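## Task

In the gray crate, get the thin slip sheet lying flat on the crate floor with the finned metal heat sink resting on top of it, fins pointing upward. Afterwards, return every tool you used to the stand slot it came from.

## Robot and tools

ROBOT. A single FANUC CRX-5iA arm carries a tool changer. Three tools hang in a stand: grip50 (two-finger gripper, 50 mm stroke), grip85 (two-finger gripper, 85 mm stroke) and cup (suction). The arm holds at most one tool at a time. Cameras: cam_head_left, cam_head_right and cam_wrist, each 896x504.

FRAMES. Scene frame: origin on the tabletop directly beneath the arm base, +z up, +y to the left when facing along +x. The base sits at (0, 0, 0.068) m. end_effector_position is always the centre of the changer face, in metres, with end_effector_quat_wxyz as its orientation. The face's own z axis points out away from the arm. Working points along face z: grip50 pads at 180 mm, grip85 pads at 173 mm when closed and 160 mm when fully open, cup rim at 175 mm. Both grippers close along face x. A block sticks out 96 mm on the face's -y side.

execute_actions. "actions" holds at most one item.
- [] is a look. It returns the state and pictures.
- {"rows": [[14 numbers]], "steps": n} is an action with n of 1 to 15 steps (default 15; at least 9 in practice). Each step lasts 1/30 s. If there are fewer rows than steps, the last row repeats.
- {"steps": n} alone is a wait of up to 300 steps, counted from the previous result.
Each row is one list for the single arm, with 14 numbers, each from -1 to 1, in this order: dx, dy, dz, rx, ry, rz, lock, grip50_position, grip50_force_limit, grip50_speed, grip85_position, grip85_force_limit, grip85_speed, cup_suction.
- dx to rz are an offset, not a pose. Every row counts from the Hand target as it stood when the action began, expressed in that target's own axes. Rows do not add up within an action, but each new action starts from the current Hand target.
- Scale: 1.0 equals 0.6 m, or 180 degrees for rx, ry, rz, which together form one rotation vector.
- Each step, the controller clips the commanded pose to within 70 mm and 16 degrees of the measured face.
- The last 9 steps of each action are kept back and run after the result arrives.
Tool numbers:
- lock: +1 locks the tool, -1 unlocks it, 0 keeps the last command.
- Position numbers: +1 means fully open; -1 means close until blocked.
- Force limits: grip50 ranges from about 20 N (-1) to 185 N (+1). A slow, gentle grip85 grip uses force -1 and speed -1 for about 30 N. grip85 at speed +1, closing from at least 1 cm away, squeezes with 200 N or more.
- Speeds range from about 20 mm/s (-1) to 150 mm/s (+1).
- cup_suction: above 0.01 is on; 0.01 or less is off.
A 0 in any slot is a real command. To keep the tool unchanged, resend the values you last sent.

move. "target" is one 14-number row, or a list of up to 15 rows. All rows are offsets from the same Hand target, in its axes, on the same scale as above. Alternatively, "station":"stand" with "slot" (counted from 1 at the left, viewed from the open side of the forks) goes to that slot's seat. Add "approach":true for the point in front of the slot, or "over":true for the point above the seat. Going in takes three moves: approach, then over, then seat. Coming out takes the same three in reverse. Other arguments:
- speed: m/s, 0.002 to 1, default 0.25.
- blend: corner radius in metres.
- blocking: false returns after 0.5 s.
- cameras.
The "move:" line reports how the move ended (done, off_target, moving, held, fault) and which limits applied. Neither done nor off_target tells you whether anything was touched.

Other tools:
- wait: seconds 0 to 10.
- stop: brakes a running move.
- zoom_image: camera plus region [x0,y0,x1,y1] in pixels, at most 504x504.
- read_manual: licence text only.
- finished_scene: scene 1 or 2. It cannot be undone, and its result gives the next task.

TOOL CHANGE.
1. To pick up a tool, place the face on the tool's plate, centred within about 1 mm and aligned within about 1 degree. The face's -y must point toward the fork's open side.
2. When plate_near reads 1, send lock +1 and wait for locked 1.
3. The tool then starts up: readings show n/a, and a gripper closes and reopens by itself.
4. To take it out, raise it 10 to 30 mm (about 20), slide it at least 110 mm toward face -y, then lift.
To return a tool, reverse that path. Once in_stand reads 1, hold still, send lock -1 and wait for unlocked 1. Unlocking anywhere else is refused (unlock_refused 1).

GRIPPING. Set the position to -1 and keep it there. Then check object_status:
- 0: moving.
- 1: blocked while opening.
- 2: holding.
- 3: reached the requested position or pads met; this can also happen with thin objects.
position_measured is in counts, about 3 when open. For grip50, the opening in mm is about (250 - counts) x 0.202. For grip85, 78 counts is about 60 mm, 130 about 40 mm, 180 about 20 mm and 230 closed.

SUCTION. Turn suction on and press the whole 41 mm rim onto a smooth, flat area with no edges or holes. cup_suction_measured near 1 means a good seal; near 0 means no seal. cup_part_present reads 1 from 0.50. Vacuum pulls the part up to 16 mm toward the tool. To release, set the part down, switch suction off, and lift 22 mm. Unlocking the cup drops whatever it holds.

RESULTS. "Hand target" is the reference that your next offsets count from. Each arm's joint velocities read "within noise" when it is still. Flange force is the outside force along the face axes, with the tool's own weight already removed. A MOTOR HOT line warns of overheating.

AVOID.
- Any net force of 150 N on the arm, or joint torque at its limit (wrist joints 35.6 N m), causes a 10 s fault stop.
- The stiff arm faults if you aim even slightly past a firm contact, and fast moves hit harder.
- Drops, releasing moving parts, slams, and anything falling off or being left off the table all count against you. A stray push may occasionally move loose parts.

Each tool is called after "Call:" by a JSON object that holds its "fn" and its "kwargs", one argument or row to a line.

## Session

Call:
{"fn": "execute_actions", "kwargs": {
  "actions": []
}}

Scene clock: 0.00 s of 12600.00 s.
end_effector_position=(+0.0264, -0.3235, +0.2711) locked=0 unlocked=1 plate_near=0 in_stand=0 unlock_refused=0 tool_id=none grip50_position_measured=n/a grip50_object_status=n/a grip85_position_measured=n/a grip85_object_status=n/a cup_suction_measured=n/a cup_part_present=n/a end_effector_quat_wxyz=(-0.076, +0.815, +0.547, +0.173)
Joint positions: [-1.271 -0.043 -0.417 -0.278 -1.457 0.956]
Joint velocities: within noise
Flange force (N): no reading
Hand target: +0.0264, -0.3235, +0.2711; -0.076, +0.815, +0.547, +0.173

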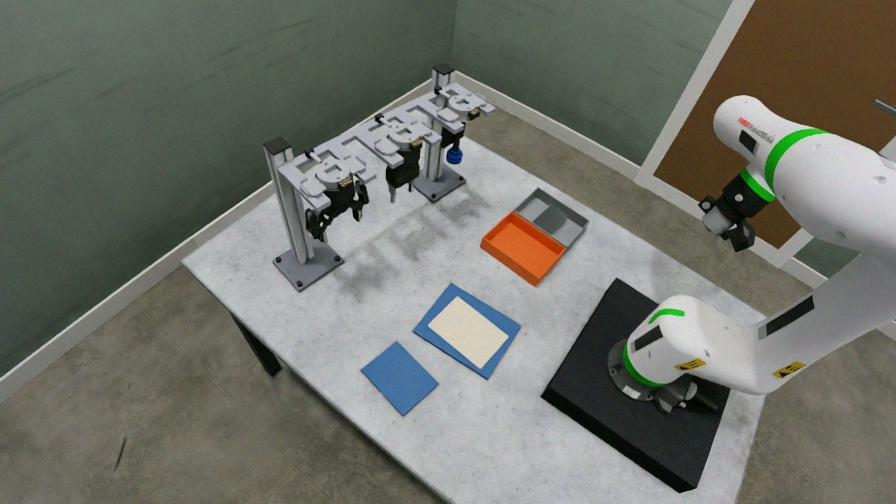

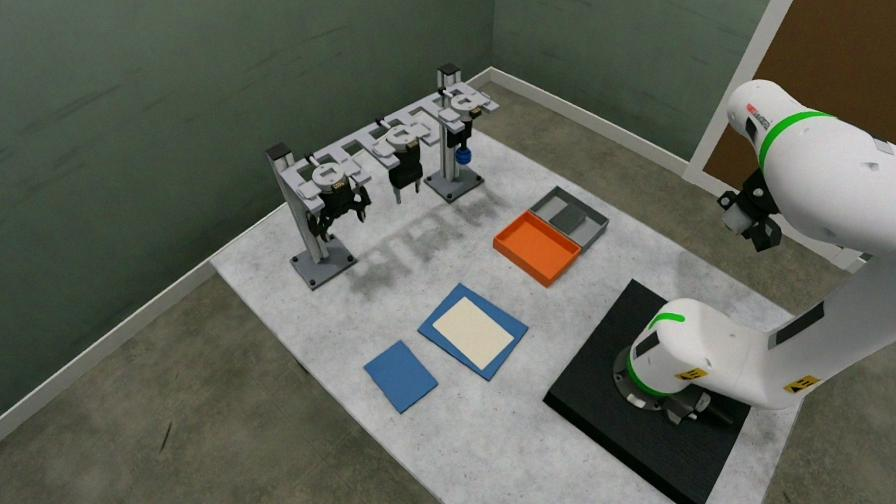

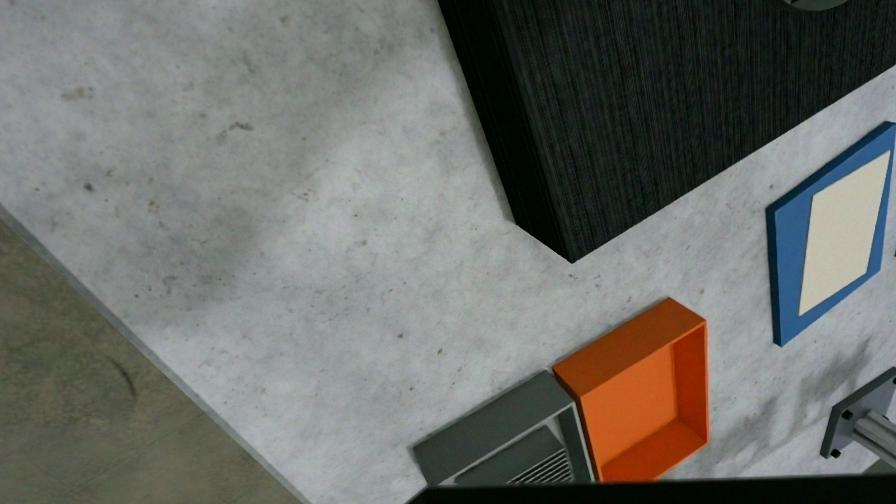

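Call:
{"fn": "move", "kwargs": {
  "target": [0.617,0.341,-0.252,0.0445,-0.1144,-0.1232,0,1,-1,-1,1,-0.2,-1,0]
}}

Call:
{"fn": "zoom_image", "kwargs": {
  "camera": "cam_wrist",
  "region": [150, 80, 550, 320]
}}

Scene clock: 3.20 s of 12600.00 s.
end_effector_position=(+0.3104, -0.1301, +0.5602) locked=0 unlocked=1 plate_near=0 in_stand=0 unlock_refused=0 tool_id=none grip50_position_measured=n/a grip50_object_status=n/a grip85_position_measured=n/a grip85_object_status=n/a cup_suction_measured=n/a cup_part_present=n/a end_effector_quat_wxyz=(+0.001, +0.706, +0.708, -0.001)
Joint positions: [0.013 -0.237 0.049 0.005 -1.866 -0.002]
Joint velocities: within noise
Flange force (N): [1.8 -1.0 1.5]
Hand target: +0.3105, -0.1300, +0.5603; +0.001, +0.706, +0.708, -0.001
Off the commanded pose: 0.000 m, 0 deg.
Kept back: nothing.
move: done

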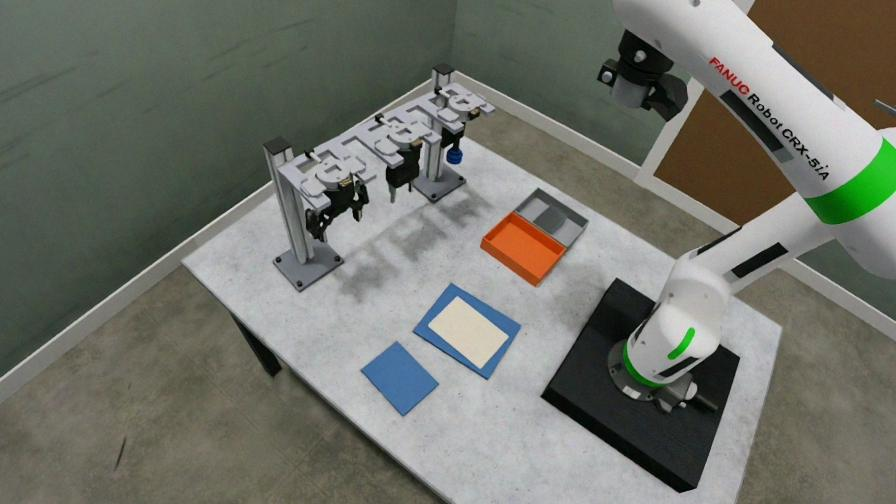

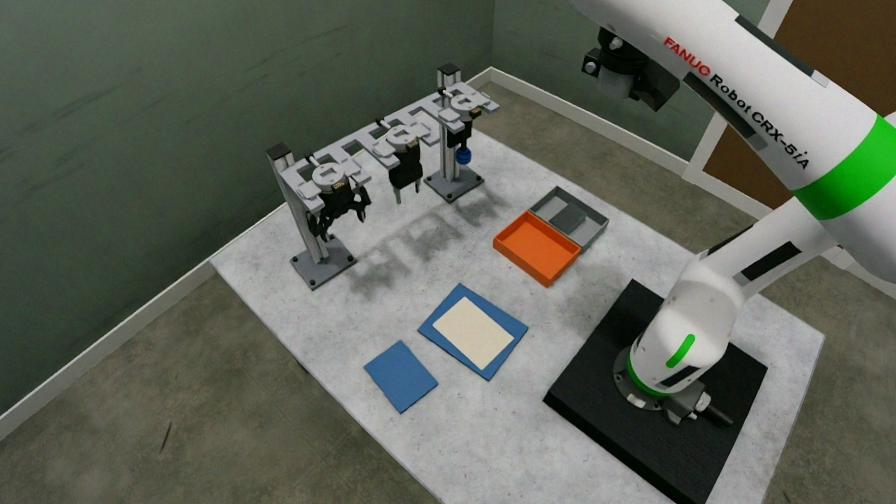

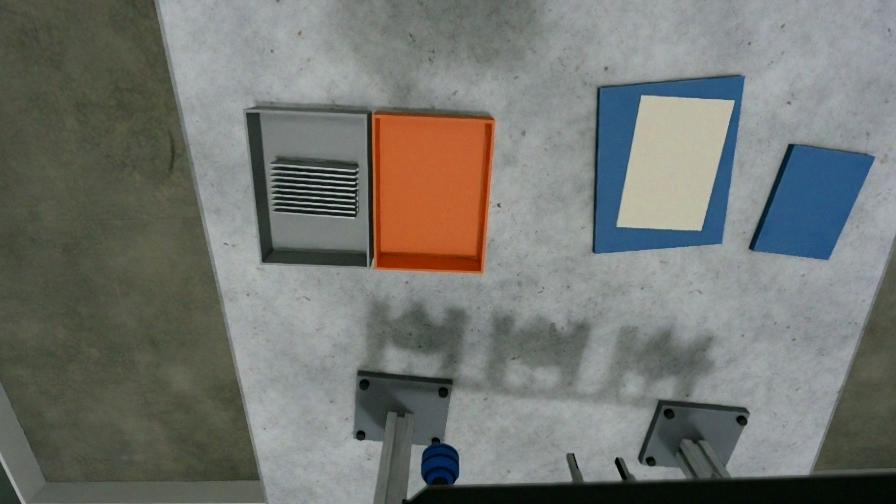

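Scaled by 1.260 from the camera's 896x504 image, which has a finer 1280x720 frame.

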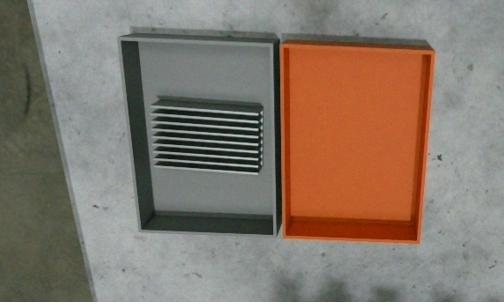

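Call:
{"fn": "move", "kwargs": {
  "station": "stand",
  "slot": 1,
  "approach": true,
  "cameras": []
}}

Call:
{"fn": "move", "kwargs": {
  "station": "stand",
  "slot": 1,
  "over": true,
  "speed": 0.2,
  "cameras": []
}}

Call:
{"fn": "move", "kwargs": {
  "station": "stand",
  "slot": 1,
  "speed": 0.03,
  "cameras": []
}}

Call:
{"fn": "move", "kwargs": {
  "target": [0,0,0,0,0,0,1,1,-1,-1,1,-0.2,-1,0],
  "cameras": []
}}

Call:
{"fn": "wait", "kwargs": {
  "seconds": 4,
  "cameras": []
}}

Call:
{"fn": "move", "kwargs": {
  "station": "stand",
  "slot": 1,
  "over": true,
  "speed": 0.06,
  "cameras": []
}}

Call:
{"fn": "move", "kwargs": {
  "station": "stand",
  "slot": 1,
  "approach": true,
  "cameras": []
}}

Scene clock: 6.53 s of 12600.00 s.
end_effector_position=(+0.5588, +0.2217, +0.3841) locked=0 unlocked=1 plate_near=0 in_stand=0 unlock_refused=0 tool_id=none grip50_position_measured=n/a grip50_object_status=n/a grip85_position_measured=n/a grip85_object_status=n/a cup_suction_measured=n/a cup_part_present=n/a end_effector_quat_wxyz=(-0.001, +0.755, +0.655, +0.001)
Joint positions: [0.599 0.409 0.328 -0.005 -1.497 -0.733]
Joint velocities: within noise
Flange force (N): [-2.4 -8.0 2.4]
Hand target: +0.5588, +0.2218, +0.3840; -0.001, +0.755, +0.655, +0.001
Off the commanded pose: 0.000 m, 0 deg.
Kept back: nothing.
move: done; to station stand, slot 1, approach point
No camera images: "cameras" was empty.

Scene clock: 7.83 s of 12600.00 s.
end_effector_position=(+0.6973, +0.2024, +0.3847) locked=0 unlocked=1 plate_near=0 in_stand=0 unlock_refused=0 tool_id=none grip50_position_measured=n/a grip50_object_status=n/a grip85_position_measured=n/a grip85_object_status=n/a cup_suction_measured=n/a cup_part_present=n/a end_effector_quat_wxyz=(+0.000, +0.755, +0.655, +0.002)
Joint positions: [0.467 0.793 0.917 -0.003 -1.701 -0.602]
Joint velocities: [0 0.008 0.015 -0.001 -0.01 -0.001]
Flange force (N): no reading
Hand target: +0.6974, +0.2025, +0.3847; +0.000, +0.755, +0.655, +0.001
Off the commanded pose: 0.000 m, 0 deg.
Kept back: nothing.
move: done; to station stand, slot 1, over the seat
No camera images: "cameras" was empty.

Scene clock: 8.87 s of 12600.00 s.
end_effector_position=(+0.6975, +0.2025, +0.3630) locked=0 unlocked=1 plate_near=1 in_stand=1 unlock_refused=0 tool_id=none grip50_position_measured=n/a grip50_object_status=n/a grip85_position_measured=n/a grip85_object_status=n/a cup_suction_measured=n/a cup_part_present=n/a end_effector_quat_wxyz=(+0.000, +0.755, +0.655, +0.002)
Joint positions: [0.467 0.785 0.853 -0.003 -1.645 -0.602]
Joint velocities: within noise
Flange force (N): [-4.1 -17.4 -6.8]
Hand target: +0.6975, +0.2025, +0.3627; +0.000, +0.755, +0.655, +0.001
Off the commanded pose: 0.000 m, 0 deg.
Kept back: nothing.
move: done; to station stand, slot 1
No camera images: "cameras" was empty.

Scene clock: 9.37 s of 12600.00 s.
end_effector_position=(+0.6975, +0.2025, +0.3628) locked=0 unlocked=0 plate_near=1 in_stand=1 unlock_refused=0 tool_id=none grip50_position_measured=n/a grip50_object_status=n/a grip85_position_measured=n/a grip85_object_status=n/a cup_suction_measured=n/a cup_part_present=n/a end_effector_quat_wxyz=(+0.000, +0.755, +0.655, +0.002)
Joint positions: [0.467 0.785 0.853 -0.003 -1.645 -0.602]
Joint velocities: within noise
Flange force (N): [0.5 -10.7 -17.2]
Hand target: +0.6975, +0.2025, +0.3627; +0.000, +0.755, +0.655, +0.001
Off the commanded pose: 0.000 m, 0 deg.
Kept back: nothing.
move: done
No camera images: "cameras" was empty.

Scene clock: 13.37 s of 12600.00 s.
end_effector_position=(+0.6975, +0.2025, +0.3627) locked=1 unlocked=0 plate_near=1 in_stand=1 unlock_refused=0 tool_id=grip85 grip50_position_measured=n/a grip50_object_status=n/a grip85_position_measured=3 grip85_object_status=3 cup_suction_measured=n/a cup_part_present=n/a end_effector_quat_wxyz=(+0.000, +0.755, +0.655, +0.001)
Joint positions: [0.467 0.785 0.853 -0.003 -1.645 -0.602]
Joint velocities: within noise
Flange force (N): [-3.3 -14.0 -34.5]
Hand target: +0.6975, +0.2025, +0.3627; +0.000, +0.755, +0.655, +0.001
Off the commanded pose: 0.000 m, 0 deg.
Steps of this call (1-120: nothing new was sent). Readings (end_effector_position | what the end effector reports):
1: (+0.6975, +0.2025, +0.3628) | locked=0 unlocked=0 plate_near=1 in_stand=1 unlock_refused=0 tool_id=none grip50_position_measured=n/a grip50_object_status=n/a grip85_position_measured=n/a grip85_object_status=n/a cup_suction_measured=n/a cup_part_present=n/a
2: (+0.6975, +0.2025, +0.3628) | locked=0 unlocked=0 plate_near=1 in_stand=1 unlock_refused=0 tool_id=none grip50_position_measured=n/a grip50_object_status=n/a grip85_position_measured=n/a grip85_object_status=n/a cup_suction_measured=n/a cup_part_present=n/a
4: (+0.6975, +0.2025, +0.3628) | locked=0 unlocked=0 plate_near=1 in_stand=1 unlock_refused=0 tool_id=none grip50_position_measured=n/a grip50_object_status=n/a grip85_position_measured=n/a grip85_object_status=n/a cup_suction_measured=n/a cup_part_present=n/a
8: (+0.6975, +0.2025, +0.3628) | locked=0 unlocked=0 plate_near=1 in_stand=1 unlock_refused=0 tool_id=none grip50_position_measured=n/a grip50_object_status=n/a grip85_position_measured=n/a grip85_object_status=n/a cup_suction_measured=n/a cup_part_present=n/a
120: the state above
No camera images: "cameras" was empty.

Scene clock: 14.40 s of 12600.00 s.
end_effector_position=(+0.6974, +0.2025, +0.3846) locked=1 unlocked=0 plate_near=1 in_stand=0 unlock_refused=0 tool_id=grip85 grip50_position_measured=n/a grip50_object_status=n/a grip85_position_measured=3 grip85_object_status=3 cup_suction_measured=n/a cup_part_present=n/a end_effector_quat_wxyz=(+0.000, +0.755, +0.655, +0.001)
Joint positions: [0.467 0.794 0.918 -0.003 -1.702 -0.602]
Joint velocities: [0.001 0.001 0.005 0 -0.003 0]
Flange force (N): no reading
Hand target: +0.6974, +0.2025, +0.3847; +0.000, +0.755, +0.655, +0.001
Off the commanded pose: 0.000 m, 0 deg.
Kept back: nothing.
move: done; to station stand, slot 1, over the seat
No camera images: "cameras" was empty.

Scene clock: 15.53 s of 12600.00 s.
end_effector_position=(+0.5589, +0.2218, +0.3840) locked=1 unlocked=0 plate_near=1 in_stand=0 unlock_refused=0 tool_id=grip85 grip50_position_measured=n/a grip50_object_status=n/a grip85_position_measured=3 grip85_object_status=3 cup_suction_measured=n/a cup_part_present=n/a end_effector_quat_wxyz=(-0.001, +0.755, +0.655, +0.001)
Joint positions: [0.599 0.409 0.329 -0.005 -1.497 -0.733]
Joint velocities: [0.001 -0.003 -0.004 0.001 0.005 0]
Flange force (N): [-1.8 -9.7 4.1]
Hand target: +0.5588, +0.2218, +0.3840; -0.001, +0.755, +0.655, +0.001
Off the commanded pose: 0.000 m, 0 deg.
Kept back: nothing.
move: done; to station stand, slot 1, approach point
No camera images: "cameras" was empty.

Call:
{"fn": "move", "kwargs": {
  "target": [-0.873,-0.161,0.033,0,0,0.474,0,1,-1,-1,1,-0.2,-1,0],
  "speed": 0.3
}}

Call:
{"fn": "zoom_image", "kwargs": {
  "camera": "cam_wrist",
  "region": [200, 0, 700, 300]
}}

Scene clock: 18.93 s of 12600.00 s.
end_effector_position=(+0.3894, -0.2830, +0.3628) locked=1 unlocked=0 plate_near=1 in_stand=0 unlock_refused=0 tool_id=grip85 grip50_position_measured=n/a grip50_object_status=n/a grip85_position_measured=3 grip85_object_status=3 cup_suction_measured=n/a cup_part_present=n/a end_effector_quat_wxyz=(-0.001, +1.000, -0.030, +0.001)
Joint positions: [-0.344 0.111 -0.089 0.003 -1.379 -1.28]
Joint velocities: [-0.003 0.003 0.002 0 -0.005 0.001]
Flange force (N): [-6.9 -7.3 2.2]
Hand target: +0.3894, -0.2831, +0.3628; -0.001, +1.000, -0.030, +0.001
Off the commanded pose: 0.000 m, 0 deg.
Kept back: nothing.
move: done

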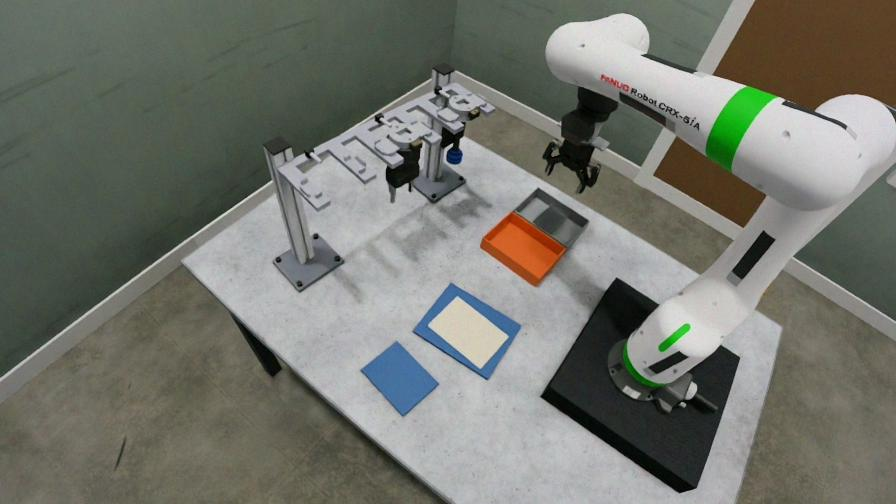

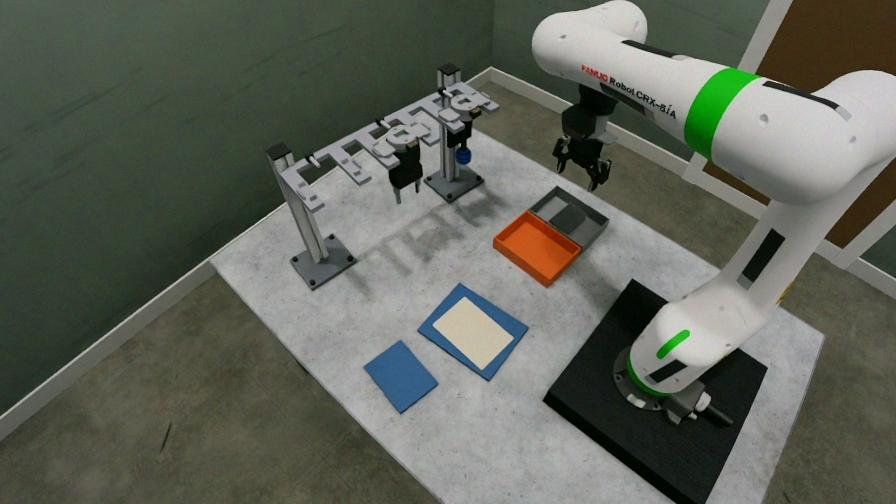

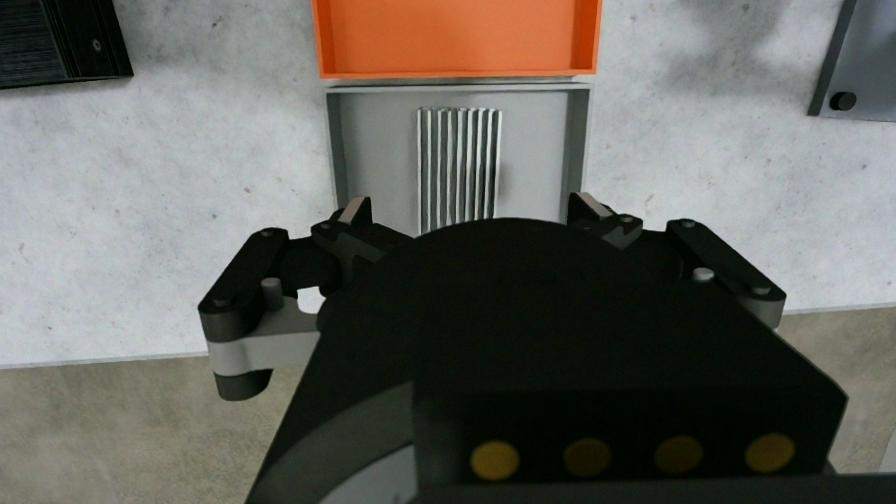

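Scaled by 1.008 from the camera's 896x504 image, which has a finer 1280x720 frame.

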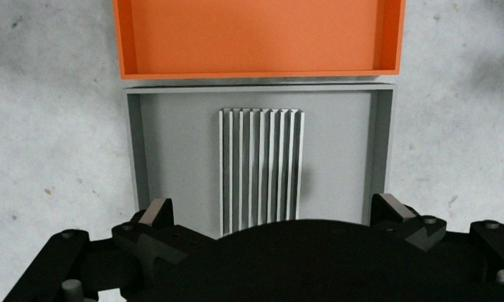

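Call:
{"fn": "move", "kwargs": {
  "target": [
    [-0.0017,0.0133,0.1,0,0,0,0,1,-1,-1,1,-0.2,-1,0],
    [-0.0017,0.0133,0.245,0,0,0,0,1,-1,-1,1,-0.2,-1,0]
  ],
  "speed": [0.15,0.08]
}}

Call:
{"fn": "zoom_image", "kwargs": {
  "camera": "cam_head_left",
  "region": [480, 150, 620, 270]
}}

Scene clock: 21.50 s of 12600.00 s.
end_effector_position=(+0.3880, -0.2907, +0.2159) locked=1 unlocked=0 plate_near=1 in_stand=0 unlock_refused=0 tool_id=grip85 grip50_position_measured=n/a grip50_object_status=n/a grip85_position_measured=3 grip85_object_status=3 cup_suction_measured=n/a cup_part_present=n/a end_effector_quat_wxyz=(-0.001, +1.000, -0.030, +0.001)
Joint positions: [-0.362 0.249 -0.294 0.003 -1.036 -1.264]
Joint velocities: within noise
Flange force (N): [-3.7 -5.6 -0.1]
Hand target: +0.3880, -0.2907, +0.2158; -0.001, +1.000, -0.030, +0.001
Off the commanded pose: 0.000 m, 0 deg.
Kept back: nothing.
move: done

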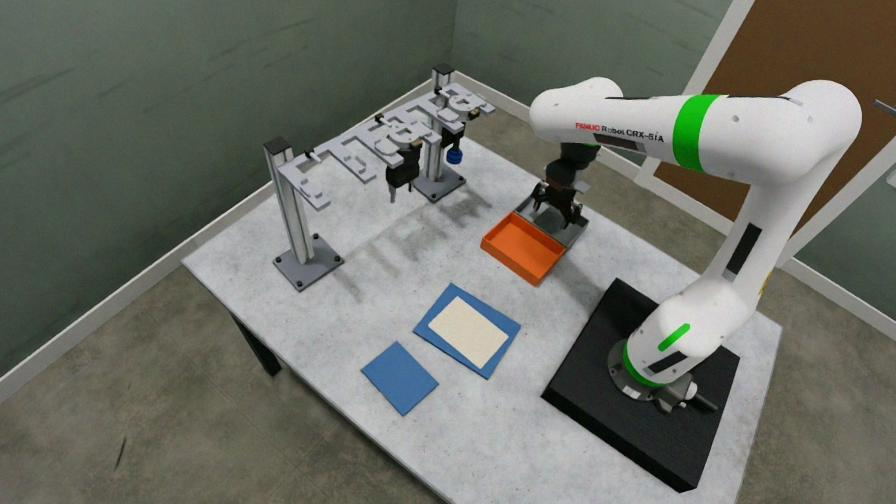

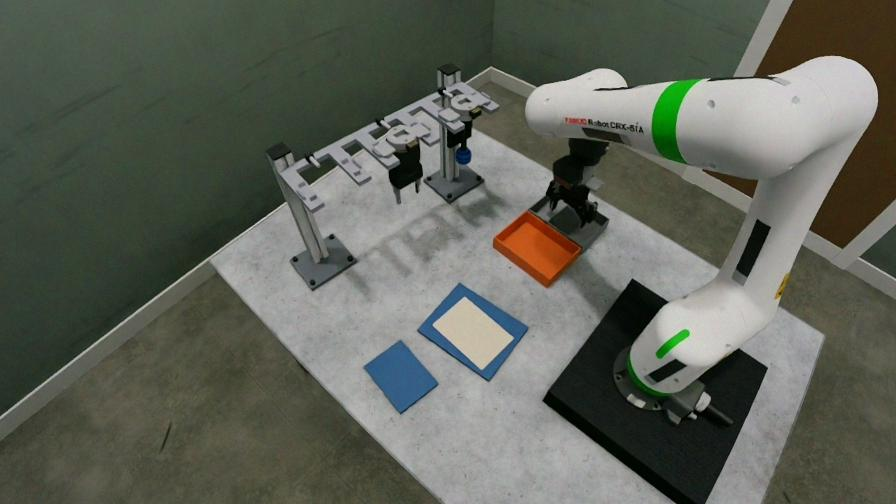

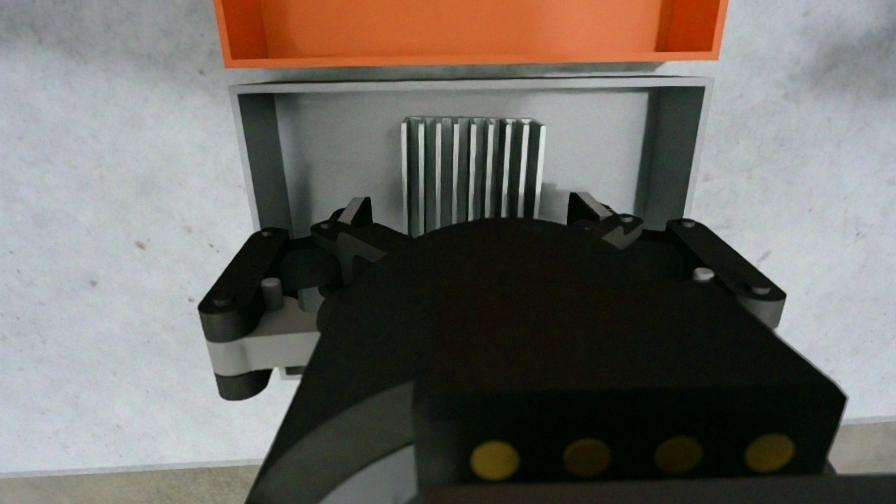

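Scaled by 3.600 from the camera's 896x504 image, which has a finer 1280x720 frame.

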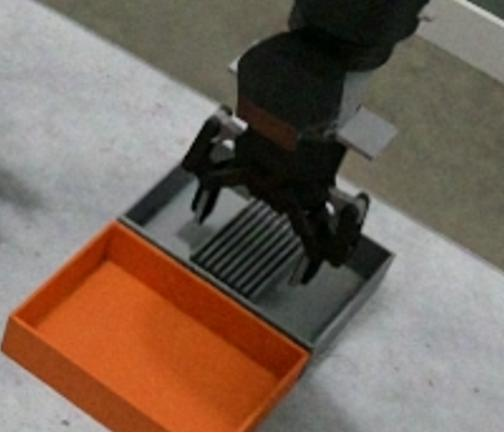

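Call:
{"fn": "move", "kwargs": {
  "target": [0.0017,0.0033,0.0325,0,0,0,0,1,-1,-1,1,-0.2,-1,0],
  "speed": 0.04,
  "cameras": ["cam_wrist"]
}}

Call:
{"fn": "move", "kwargs": {
  "target": [0,0,0,0,0,0,0,1,-1,-1,-1,-0.2,-1,0],
  "cameras": ["cam_wrist"]
}}

Scene clock: 22.77 s of 12600.00 s.
end_effector_position=(+0.3889, -0.2927, +0.1964) locked=1 unlocked=0 plate_near=1 in_stand=0 unlock_refused=0 tool_id=grip85 grip50_position_measured=n/a grip50_object_status=n/a grip85_position_measured=3 grip85_object_status=3 cup_suction_measured=n/a cup_part_present=n/a end_effector_quat_wxyz=(-0.001, +1.000, -0.030, +0.001)
Joint positions: [-0.365 0.279 -0.308 0.003 -0.991 -1.261]
Joint velocities: within noise
Flange force (N): [-4.7 -5.4 0.4]
Hand target: +0.3890, -0.2927, +0.1963; -0.001, +1.000, -0.030, +0.001
Off the commanded pose: 0.000 m, 0 deg.
Kept back: nothing.
move: done
Images, in order (width x height): cam_wrist 896x504.

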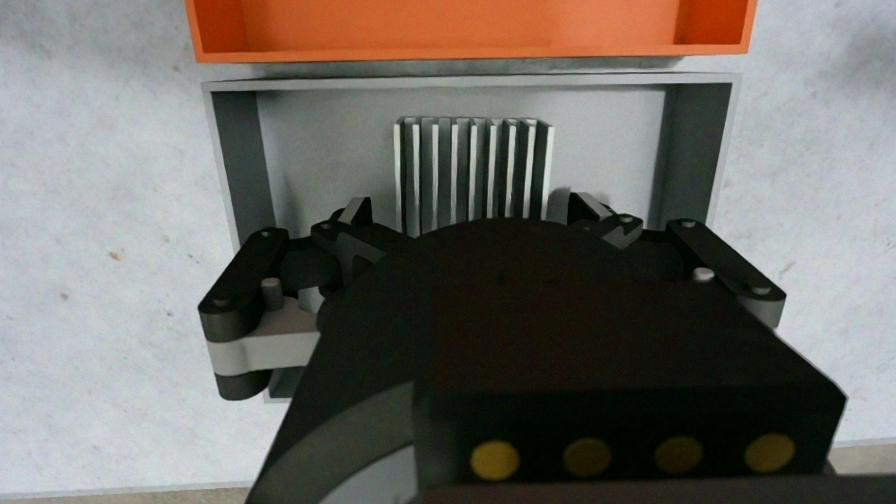

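Scene clock: 24.57 s of 12600.00 s.
end_effector_position=(+0.3889, -0.2927, +0.1963) locked=1 unlocked=0 plate_near=1 in_stand=0 unlock_refused=0 tool_id=grip85 grip50_position_measured=n/a grip50_object_status=n/a grip85_position_measured=78 grip85_object_status=2 cup_suction_measured=n/a cup_part_present=n/a end_effector_quat_wxyz=(-0.001, +1.000, -0.030, +0.000)
Joint positions: [-0.365 0.28 -0.308 0.004 -0.991 -1.261]
Joint velocities: within noise
Flange force (N): [-7.0 -9.4 -21.1]
Hand target: +0.3890, -0.2927, +0.1963; -0.001, +1.000, -0.030, +0.001
Off the commanded pose: 0.000 m, 0 deg.
Kept back: nothing.
move: done
Images, in order (width x height): cam_wrist 896x504.

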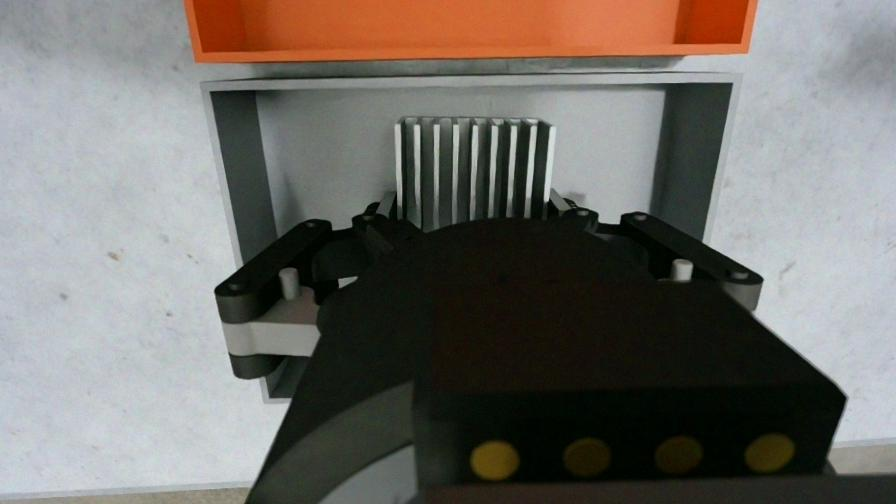

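Call:
{"fn": "move", "kwargs": {
  "target": [
    [0,0,-0.03,0,0,0,0,1,-1,-1,-1,-0.2,-1,0],
    [0,0,-0.19,0,0,0,0,1,-1,-1,-1,-0.2,-1,0],
    [-0.027,-1.0,-0.19,0,0,0,0,1,-1,-1,-1,-0.2,-1,0]
  ],
  "speed": [0.04,0.15,0.3]
}}

Scene clock: 28.63 s of 12600.00 s.
end_effector_position=(+0.4085, +0.3069, +0.3118) locked=1 unlocked=0 plate_near=1 in_stand=0 unlock_refused=0 tool_id=grip85 grip50_position_measured=n/a grip50_object_status=n/a grip85_position_measured=78 grip85_object_status=2 cup_suction_measured=n/a cup_part_present=n/a end_effector_quat_wxyz=(-0.001, +1.000, -0.030, +0.001)
Joint positions: [0.903 0.216 -0.09 -0.007 -1.269 -2.525]
Joint velocities: within noise
Flange force (N): [-9.1 5.1 3.0]
Hand target: +0.4085, +0.3070, +0.3118; -0.001, +1.000, -0.030, +0.001
Off the commanded pose: 0.000 m, 0 deg.
Kept back: nothing.
move: done

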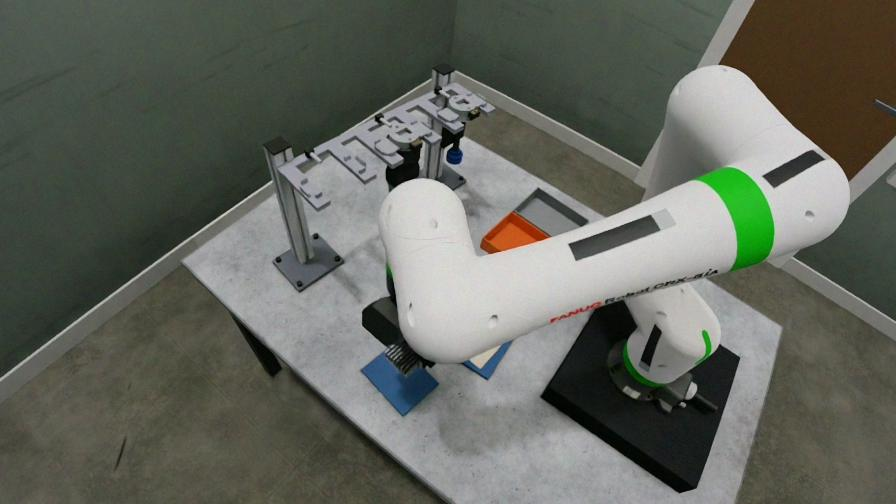

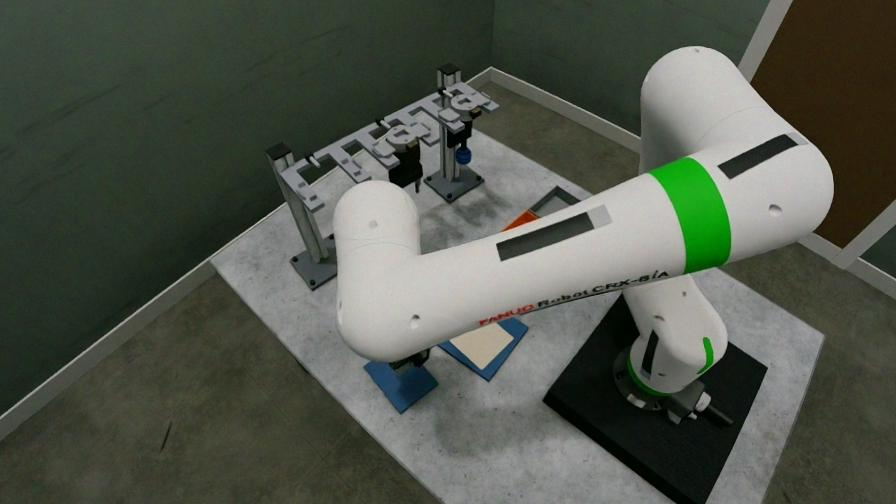

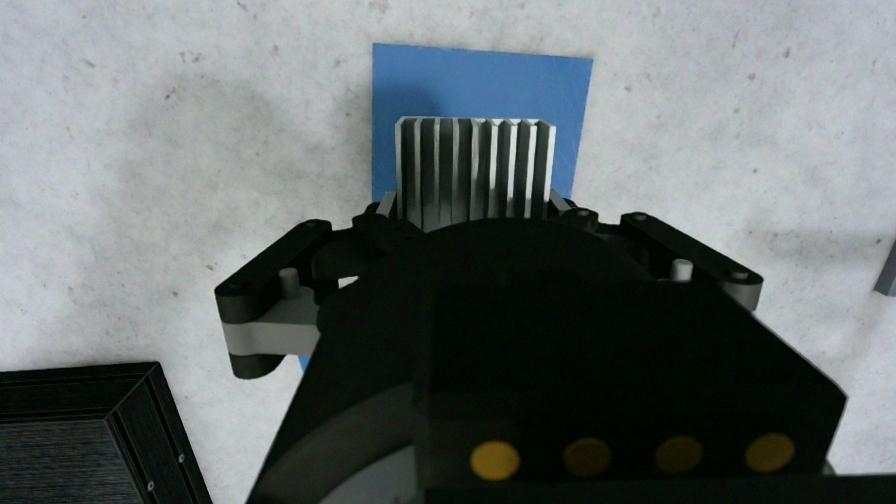

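Call:
{"fn": "move", "kwargs": {
  "target": [
    [0.0143,-0.0353,0.05,0,0,0.021,0,1,-1,-1,-1,-0.2,-1,0],
    [0.0143,-0.0353,0.1725,0,0,0.021,0,1,-1,-1,-1,-0.2,-1,0]
  ],
  "speed": [0.12,0.08],
  "cameras": ["cam_wrist"]
}}

Scene clock: 30.70 s of 12600.00 s.
end_effector_position=(+0.4184, +0.3278, +0.2084) locked=1 unlocked=0 plate_near=1 in_stand=0 unlock_refused=0 tool_id=grip85 grip50_position_measured=n/a grip50_object_status=n/a grip85_position_measured=78 grip85_object_status=2 cup_suction_measured=n/a cup_part_present=n/a end_effector_quat_wxyz=(-0.001, +0.998, -0.063, +0.000)
Joint positions: [0.914 0.365 -0.16 -0.007 -1.05 -2.6]
Joint velocities: within noise
Flange force (N): [-2.8 0.2 1.4]
Hand target: +0.4184, +0.3278, +0.2083; -0.001, +0.998, -0.063, +0.000
Off the commanded pose: 0.000 m, 0 deg.
Kept back: nothing.
move: done
Images, in order (width x height): cam_wrist 896x504.

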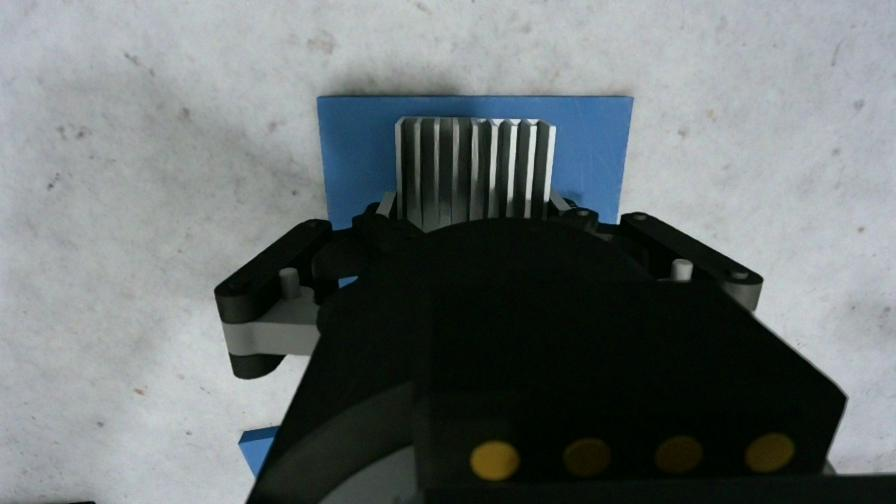

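Call:
{"fn": "move", "kwargs": {
  "target": [0,0,0.006,0,0,0,0,1,-1,-1,-1,-0.2,-1,0],
  "speed": 0.02,
  "cameras": []
}}

Call:
{"fn": "move", "kwargs": {
  "target": [0,0,0.0015,0,0,0,0,1,-1,-1,-1,-0.2,-1,0],
  "speed": 0.01,
  "cameras": []
}}

Scene clock: 31.73 s of 12600.00 s.
end_effector_position=(+0.4184, +0.3278, +0.2048) locked=1 unlocked=0 plate_near=1 in_stand=0 unlock_refused=0 tool_id=grip85 grip50_position_measured=n/a grip50_object_status=n/a grip85_position_measured=78 grip85_object_status=2 cup_suction_measured=n/a cup_part_present=n/a end_effector_quat_wxyz=(-0.001, +0.998, -0.063, +0.000)
Joint positions: [0.914 0.37 -0.163 -0.007 -1.042 -2.6]
Joint velocities: within noise
Flange force (N): [-7.1 4.6 1.9]
Hand target: +0.4184, +0.3278, +0.2047; -0.001, +0.998, -0.063, +0.000
Off the commanded pose: 0.000 m, 0 deg.
Kept back: nothing.
move: done
No camera images: "cameras" was empty.

Scene clock: 32.43 s of 12600.00 s.
end_effector_position=(+0.4184, +0.3278, +0.2039) locked=1 unlocked=0 plate_near=1 in_stand=0 unlock_refused=0 tool_id=grip85 grip50_position_measured=n/a grip50_object_status=n/a grip85_position_measured=78 grip85_object_status=2 cup_suction_measured=n/a cup_part_present=n/a end_effector_quat_wxyz=(-0.001, +0.998, -0.063, +0.000)
Joint positions: [0.914 0.371 -0.164 -0.007 -1.04 -2.6]
Joint velocities: within noise
Flange force (N): [-6.1 3.4 0.8]
Hand target: +0.4184, +0.3278, +0.2038; -0.001, +0.998, -0.063, +0.000
Off the commanded pose: 0.000 m, 0 deg.
Kept back: nothing.
move: done
No camera images: "cameras" was empty.

Call:
{"fn": "move", "kwargs": {
  "target": [0,0,0.0012,0,0,0,0,1,-1,-1,-1,-0.2,-1,0],
  "speed": 0.01,
  "cameras": []
}}

Scene clock: 33.47 s of 12600.00 s.
end_effector_position=(+0.4184, +0.3279, +0.2032) locked=1 unlocked=0 plate_near=1 in_stand=0 unlock_refused=0 tool_id=grip85 grip50_position_measured=n/a grip50_object_status=n/a grip85_position_measured=78 grip85_object_status=2 cup_suction_measured=n/a cup_part_present=n/a end_effector_quat_wxyz=(-0.001, +0.998, -0.063, +0.000)
Joint positions: [0.914 0.372 -0.165 -0.007 -1.039 -2.6]
Joint velocities: within noise
Flange force (N): [-18.6 11.2 -48.6]
Hand target: +0.4184, +0.3278, +0.2031; -0.001, +0.998, -0.063, +0.000
Off the commanded pose: 0.000 m, 0 deg.
Kept back: nothing.
move: done
No camera images: "cameras" was empty.

Call:
{"fn": "move", "kwargs": {
  "target": [0,0,-0.0009,0,0,0,0,1,-1,-1,-1,-0.2,-1,0],
  "speed": 0.01,
  "cameras": []
}}

Call:
{"fn": "move", "kwargs": {
  "target": [0,0,0,0,0,0,0,1,-1,-1,1,-0.2,-1,0],
  "cameras": []
}}

Call:
{"fn": "move", "kwargs": {
  "target": [
    [0,0,-0.06,0,0,0,0,1,-1,-1,1,-0.2,-1,0],
    [0,0,-0.3,0,0,0,0,1,-1,-1,1,-0.2,-1,0]
  ],
  "speed": [0.06,0.25],
  "cameras": ["cam_wrist"]
}}

Call:
{"fn": "move", "kwargs": {
  "station": "stand",
  "slot": 1,
  "approach": true,
  "cameras": []
}}

Call:
{"fn": "move", "kwargs": {
  "station": "stand",
  "slot": 1,
  "over": true,
  "speed": 0.15,
  "cameras": []
}}

Call:
{"fn": "move", "kwargs": {
  "station": "stand",
  "slot": 1,
  "speed": 0.03,
  "cameras": []
}}

Call:
{"fn": "move", "kwargs": {
  "target": [0,0,0,0,0,0,-1,1,-1,-1,1,-0.2,-1,0],
  "cameras": []
}}

Call:
{"fn": "wait", "kwargs": {
  "seconds": 1,
  "cameras": ["cam_head_left"]
}}

Scene clock: 34.73 s of 12600.00 s.
end_effector_position=(+0.4184, +0.3278, +0.2035) locked=1 unlocked=0 plate_near=1 in_stand=0 unlock_refused=0 tool_id=grip85 grip50_position_measured=n/a grip50_object_status=n/a grip85_position_measured=78 grip85_object_status=2 cup_suction_measured=n/a cup_part_present=n/a end_effector_quat_wxyz=(-0.001, +0.998, -0.063, +0.000)
Joint positions: [0.914 0.372 -0.165 -0.007 -1.04 -2.6]
Joint velocities: within noise
Flange force (N): [-11.0 4.2 -23.3]
Hand target: +0.4184, +0.3278, +0.2037; -0.001, +0.998, -0.063, +0.000
Off the commanded pose: 0.000 m, 0 deg.
Kept back: nothing.
move: done
No camera images: "cameras" was empty.

Scene clock: 36.43 s of 12600.00 s.
end_effector_position=(+0.4184, +0.3279, +0.2037) locked=1 unlocked=0 plate_near=1 in_stand=0 unlock_refused=0 tool_id=grip85 grip50_position_measured=n/a grip50_object_status=n/a grip85_position_measured=3 grip85_object_status=3 cup_suction_measured=n/a cup_part_present=n/a end_effector_quat_wxyz=(-0.001, +0.998, -0.063, +0.000)
Joint positions: [0.914 0.371 -0.164 -0.007 -1.04 -2.6]
Joint velocities: within noise
Flange force (N): [-6.4 3.5 -0.7]
Hand target: +0.4184, +0.3278, +0.2037; -0.001, +0.998, -0.063, +0.000
Off the commanded pose: 0.000 m, 0 deg.
Kept back: nothing.
move: done
No camera images: "cameras" was empty.

Scene clock: 38.13 s of 12600.00 s.
end_effector_position=(+0.4182, +0.3274, +0.3836) locked=1 unlocked=0 plate_near=1 in_stand=0 unlock_refused=0 tool_id=grip85 grip50_position_measured=n/a grip50_object_status=n/a grip85_position_measured=3 grip85_object_status=3 cup_suction_measured=n/a cup_part_present=n/a end_effector_quat_wxyz=(-0.001, +0.998, -0.063, +0.001)
Joint positions: [0.912 0.229 0.096 -0.006 -1.443 -2.601]
Joint velocities: within noise
Flange force (N): [-6.5 3.9 1.1]
Hand target: +0.4182, +0.3274, +0.3837; -0.001, +0.998, -0.063, +0.000
Off the commanded pose: 0.000 m, 0 deg.
Kept back: nothing.
move: done
Images, in order (width x height): cam_wrist 896x504.

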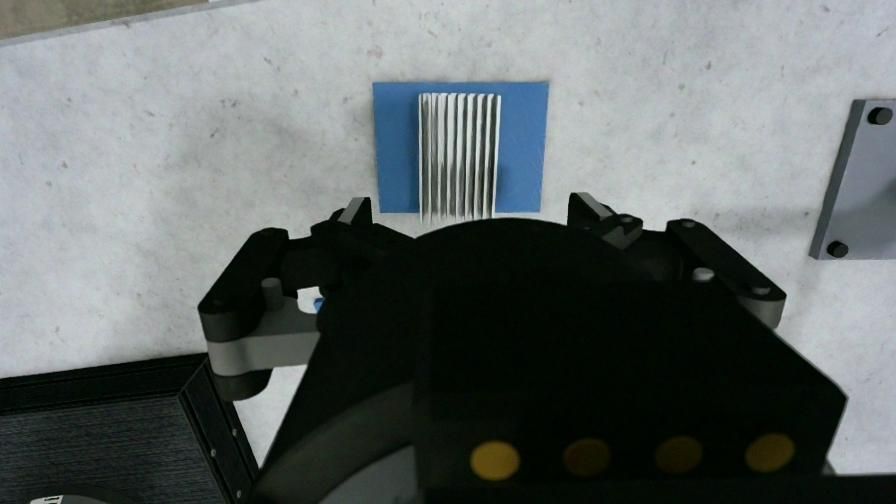

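Scene clock: 41.70 s of 12600.00 s.
end_effector_position=(+0.5588, +0.2218, +0.3840) locked=1 unlocked=0 plate_near=1 in_stand=0 unlock_refused=0 tool_id=grip85 grip50_position_measured=n/a grip50_object_status=n/a grip85_position_measured=3 grip85_object_status=3 cup_suction_measured=n/a cup_part_present=n/a end_effector_quat_wxyz=(-0.001, +0.755, +0.655, +0.001)
Joint positions: [0.599 0.409 0.328 -0.004 -1.497 -0.734]
Joint velocities: [-0.002 0.001 0.001 -0.001 -0.001 0.009]
Flange force (N): [-2.8 -7.0 1.8]
Hand target: +0.5588, +0.2218, +0.3840; -0.001, +0.755, +0.655, +0.001
Off the commanded pose: 0.000 m, 0 deg.
Kept back: nothing.
move: done; to station stand, slot 1, approach point
No camera images: "cameras" was empty.

Scene clock: 43.17 s of 12600.00 s.
end_effector_position=(+0.6973, +0.2024, +0.3847) locked=1 unlocked=0 plate_near=1 in_stand=0 unlock_refused=0 tool_id=grip85 grip50_position_measured=n/a grip50_object_status=n/a grip85_position_measured=3 grip85_object_status=3 cup_suction_measured=n/a cup_part_present=n/a end_effector_quat_wxyz=(+0.000, +0.755, +0.655, +0.002)
Joint positions: [0.467 0.793 0.917 -0.003 -1.701 -0.602]
Joint velocities: [-0.002 0.006 0.012 -0.001 -0.007 0]
Flange force (N): no reading
Hand target: +0.6974, +0.2025, +0.3847; +0.000, +0.755, +0.655, +0.001
Off the commanded pose: 0.000 m, 0 deg.
Kept back: nothing.
move: done; to station stand, slot 1, over the seat
No camera images: "cameras" was empty.

Scene clock: 44.20 s of 12600.00 s.
end_effector_position=(+0.6975, +0.2025, +0.3631) locked=1 unlocked=0 plate_near=1 in_stand=1 unlock_refused=0 tool_id=grip85 grip50_position_measured=n/a grip50_object_status=n/a grip85_position_measured=3 grip85_object_status=3 cup_suction_measured=n/a cup_part_present=n/a end_effector_quat_wxyz=(+0.000, +0.755, +0.655, +0.002)
Joint positions: [0.467 0.785 0.853 -0.003 -1.645 -0.602]
Joint velocities: within noise
Flange force (N): [-4.6 -17.6 -15.1]
Hand target: +0.6975, +0.2025, +0.3627; +0.000, +0.755, +0.655, +0.001
Off the commanded pose: 0.000 m, 0 deg.
Kept back: nothing.
move: done; to station stand, slot 1
No camera images: "cameras" was empty.

Scene clock: 44.70 s of 12600.00 s.
end_effector_position=(+0.6975, +0.2024, +0.3629) locked=1 unlocked=0 plate_near=1 in_stand=1 unlock_refused=0 tool_id=grip85 grip50_position_measured=n/a grip50_object_status=n/a grip85_position_measured=3 grip85_object_status=3 cup_suction_measured=n/a cup_part_present=n/a end_effector_quat_wxyz=(+0.000, +0.755, +0.655, +0.002)
Joint positions: [0.467 0.785 0.853 -0.003 -1.645 -0.602]
Joint velocities: within noise
Flange force (N): [-0.3 -9.2 -15.1]
Hand target: +0.6975, +0.2025, +0.3627; +0.000, +0.755, +0.655, +0.001
Off the commanded pose: 0.000 m, 0 deg.
Kept back: nothing.
move: done
No camera images: "cameras" was empty.

Scene clock: 45.70 s of 12600.00 s.
end_effector_position=(+0.6975, +0.2025, +0.3627) locked=0 unlocked=1 plate_near=1 in_stand=1 unlock_refused=0 tool_id=none grip50_position_measured=n/a grip50_object_status=n/a grip85_position_measured=n/a grip85_object_status=n/a cup_suction_measured=n/a cup_part_present=n/a end_effector_quat_wxyz=(+0.000, +0.755, +0.655, +0.001)
Joint positions: [0.467 0.785 0.853 -0.003 -1.645 -0.602]
Joint velocities: within noise
Flange force (N): [-3.0 -13.7 -22.5]
Hand target: +0.6975, +0.2025, +0.3627; +0.000, +0.755, +0.655, +0.001
Off the commanded pose: 0.000 m, 0 deg.
Steps of this call (1-30: nothing new was sent). Readings (end_effector_position | what the end effector reports):
1: (+0.6975, +0.2024, +0.3629) | locked=1 unlocked=0 plate_near=1 in_stand=1 unlock_refused=0 tool_id=grip85 grip50_position_measured=n/a grip50_object_status=n/a grip85_position_measured=3 grip85_object_status=3 cup_suction_measured=n/a cup_part_present=n/a
2: (+0.6975, +0.2024, +0.3629) | locked=0 unlocked=0 plate_near=1 in_stand=1 unlock_refused=0 tool_id=none grip50_position_measured=n/a grip50_object_status=n/a grip85_position_measured=n/a grip85_object_status=n/a cup_suction_measured=n/a cup_part_present=n/a
4: (+0.6975, +0.2024, +0.3629) | locked=0 unlocked=0 plate_near=1 in_stand=1 unlock_refused=0 tool_id=none grip50_position_measured=n/a grip50_object_status=n/a grip85_position_measured=n/a grip85_object_status=n/a cup_suction_measured=n/a cup_part_present=n/a
8: (+0.6975, +0.2025, +0.3628) | locked=0 unlocked=0 plate_near=1 in_stand=1 unlock_refused=0 tool_id=none grip50_position_measured=n/a grip50_object_status=n/a grip85_position_measured=n/a grip85_object_status=n/a cup_suction_measured=n/a cup_part_present=n/a
30: the state above
Images, in order (width x height): cam_head_left 896x504.

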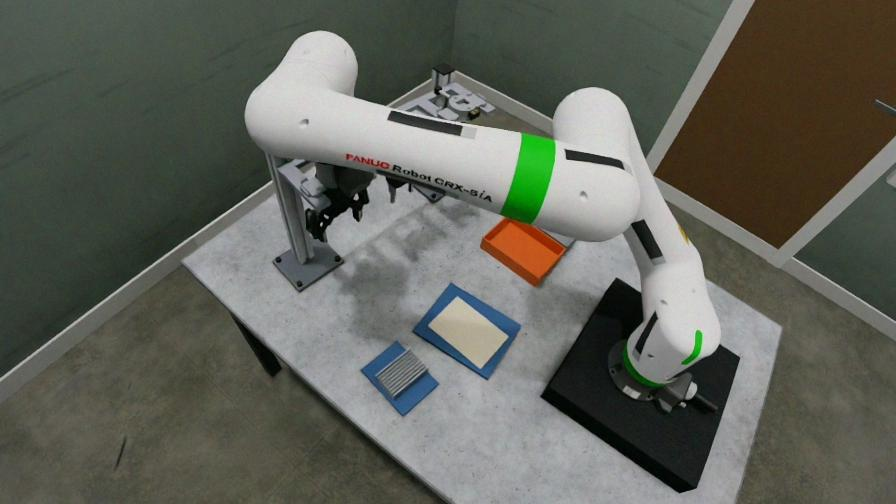

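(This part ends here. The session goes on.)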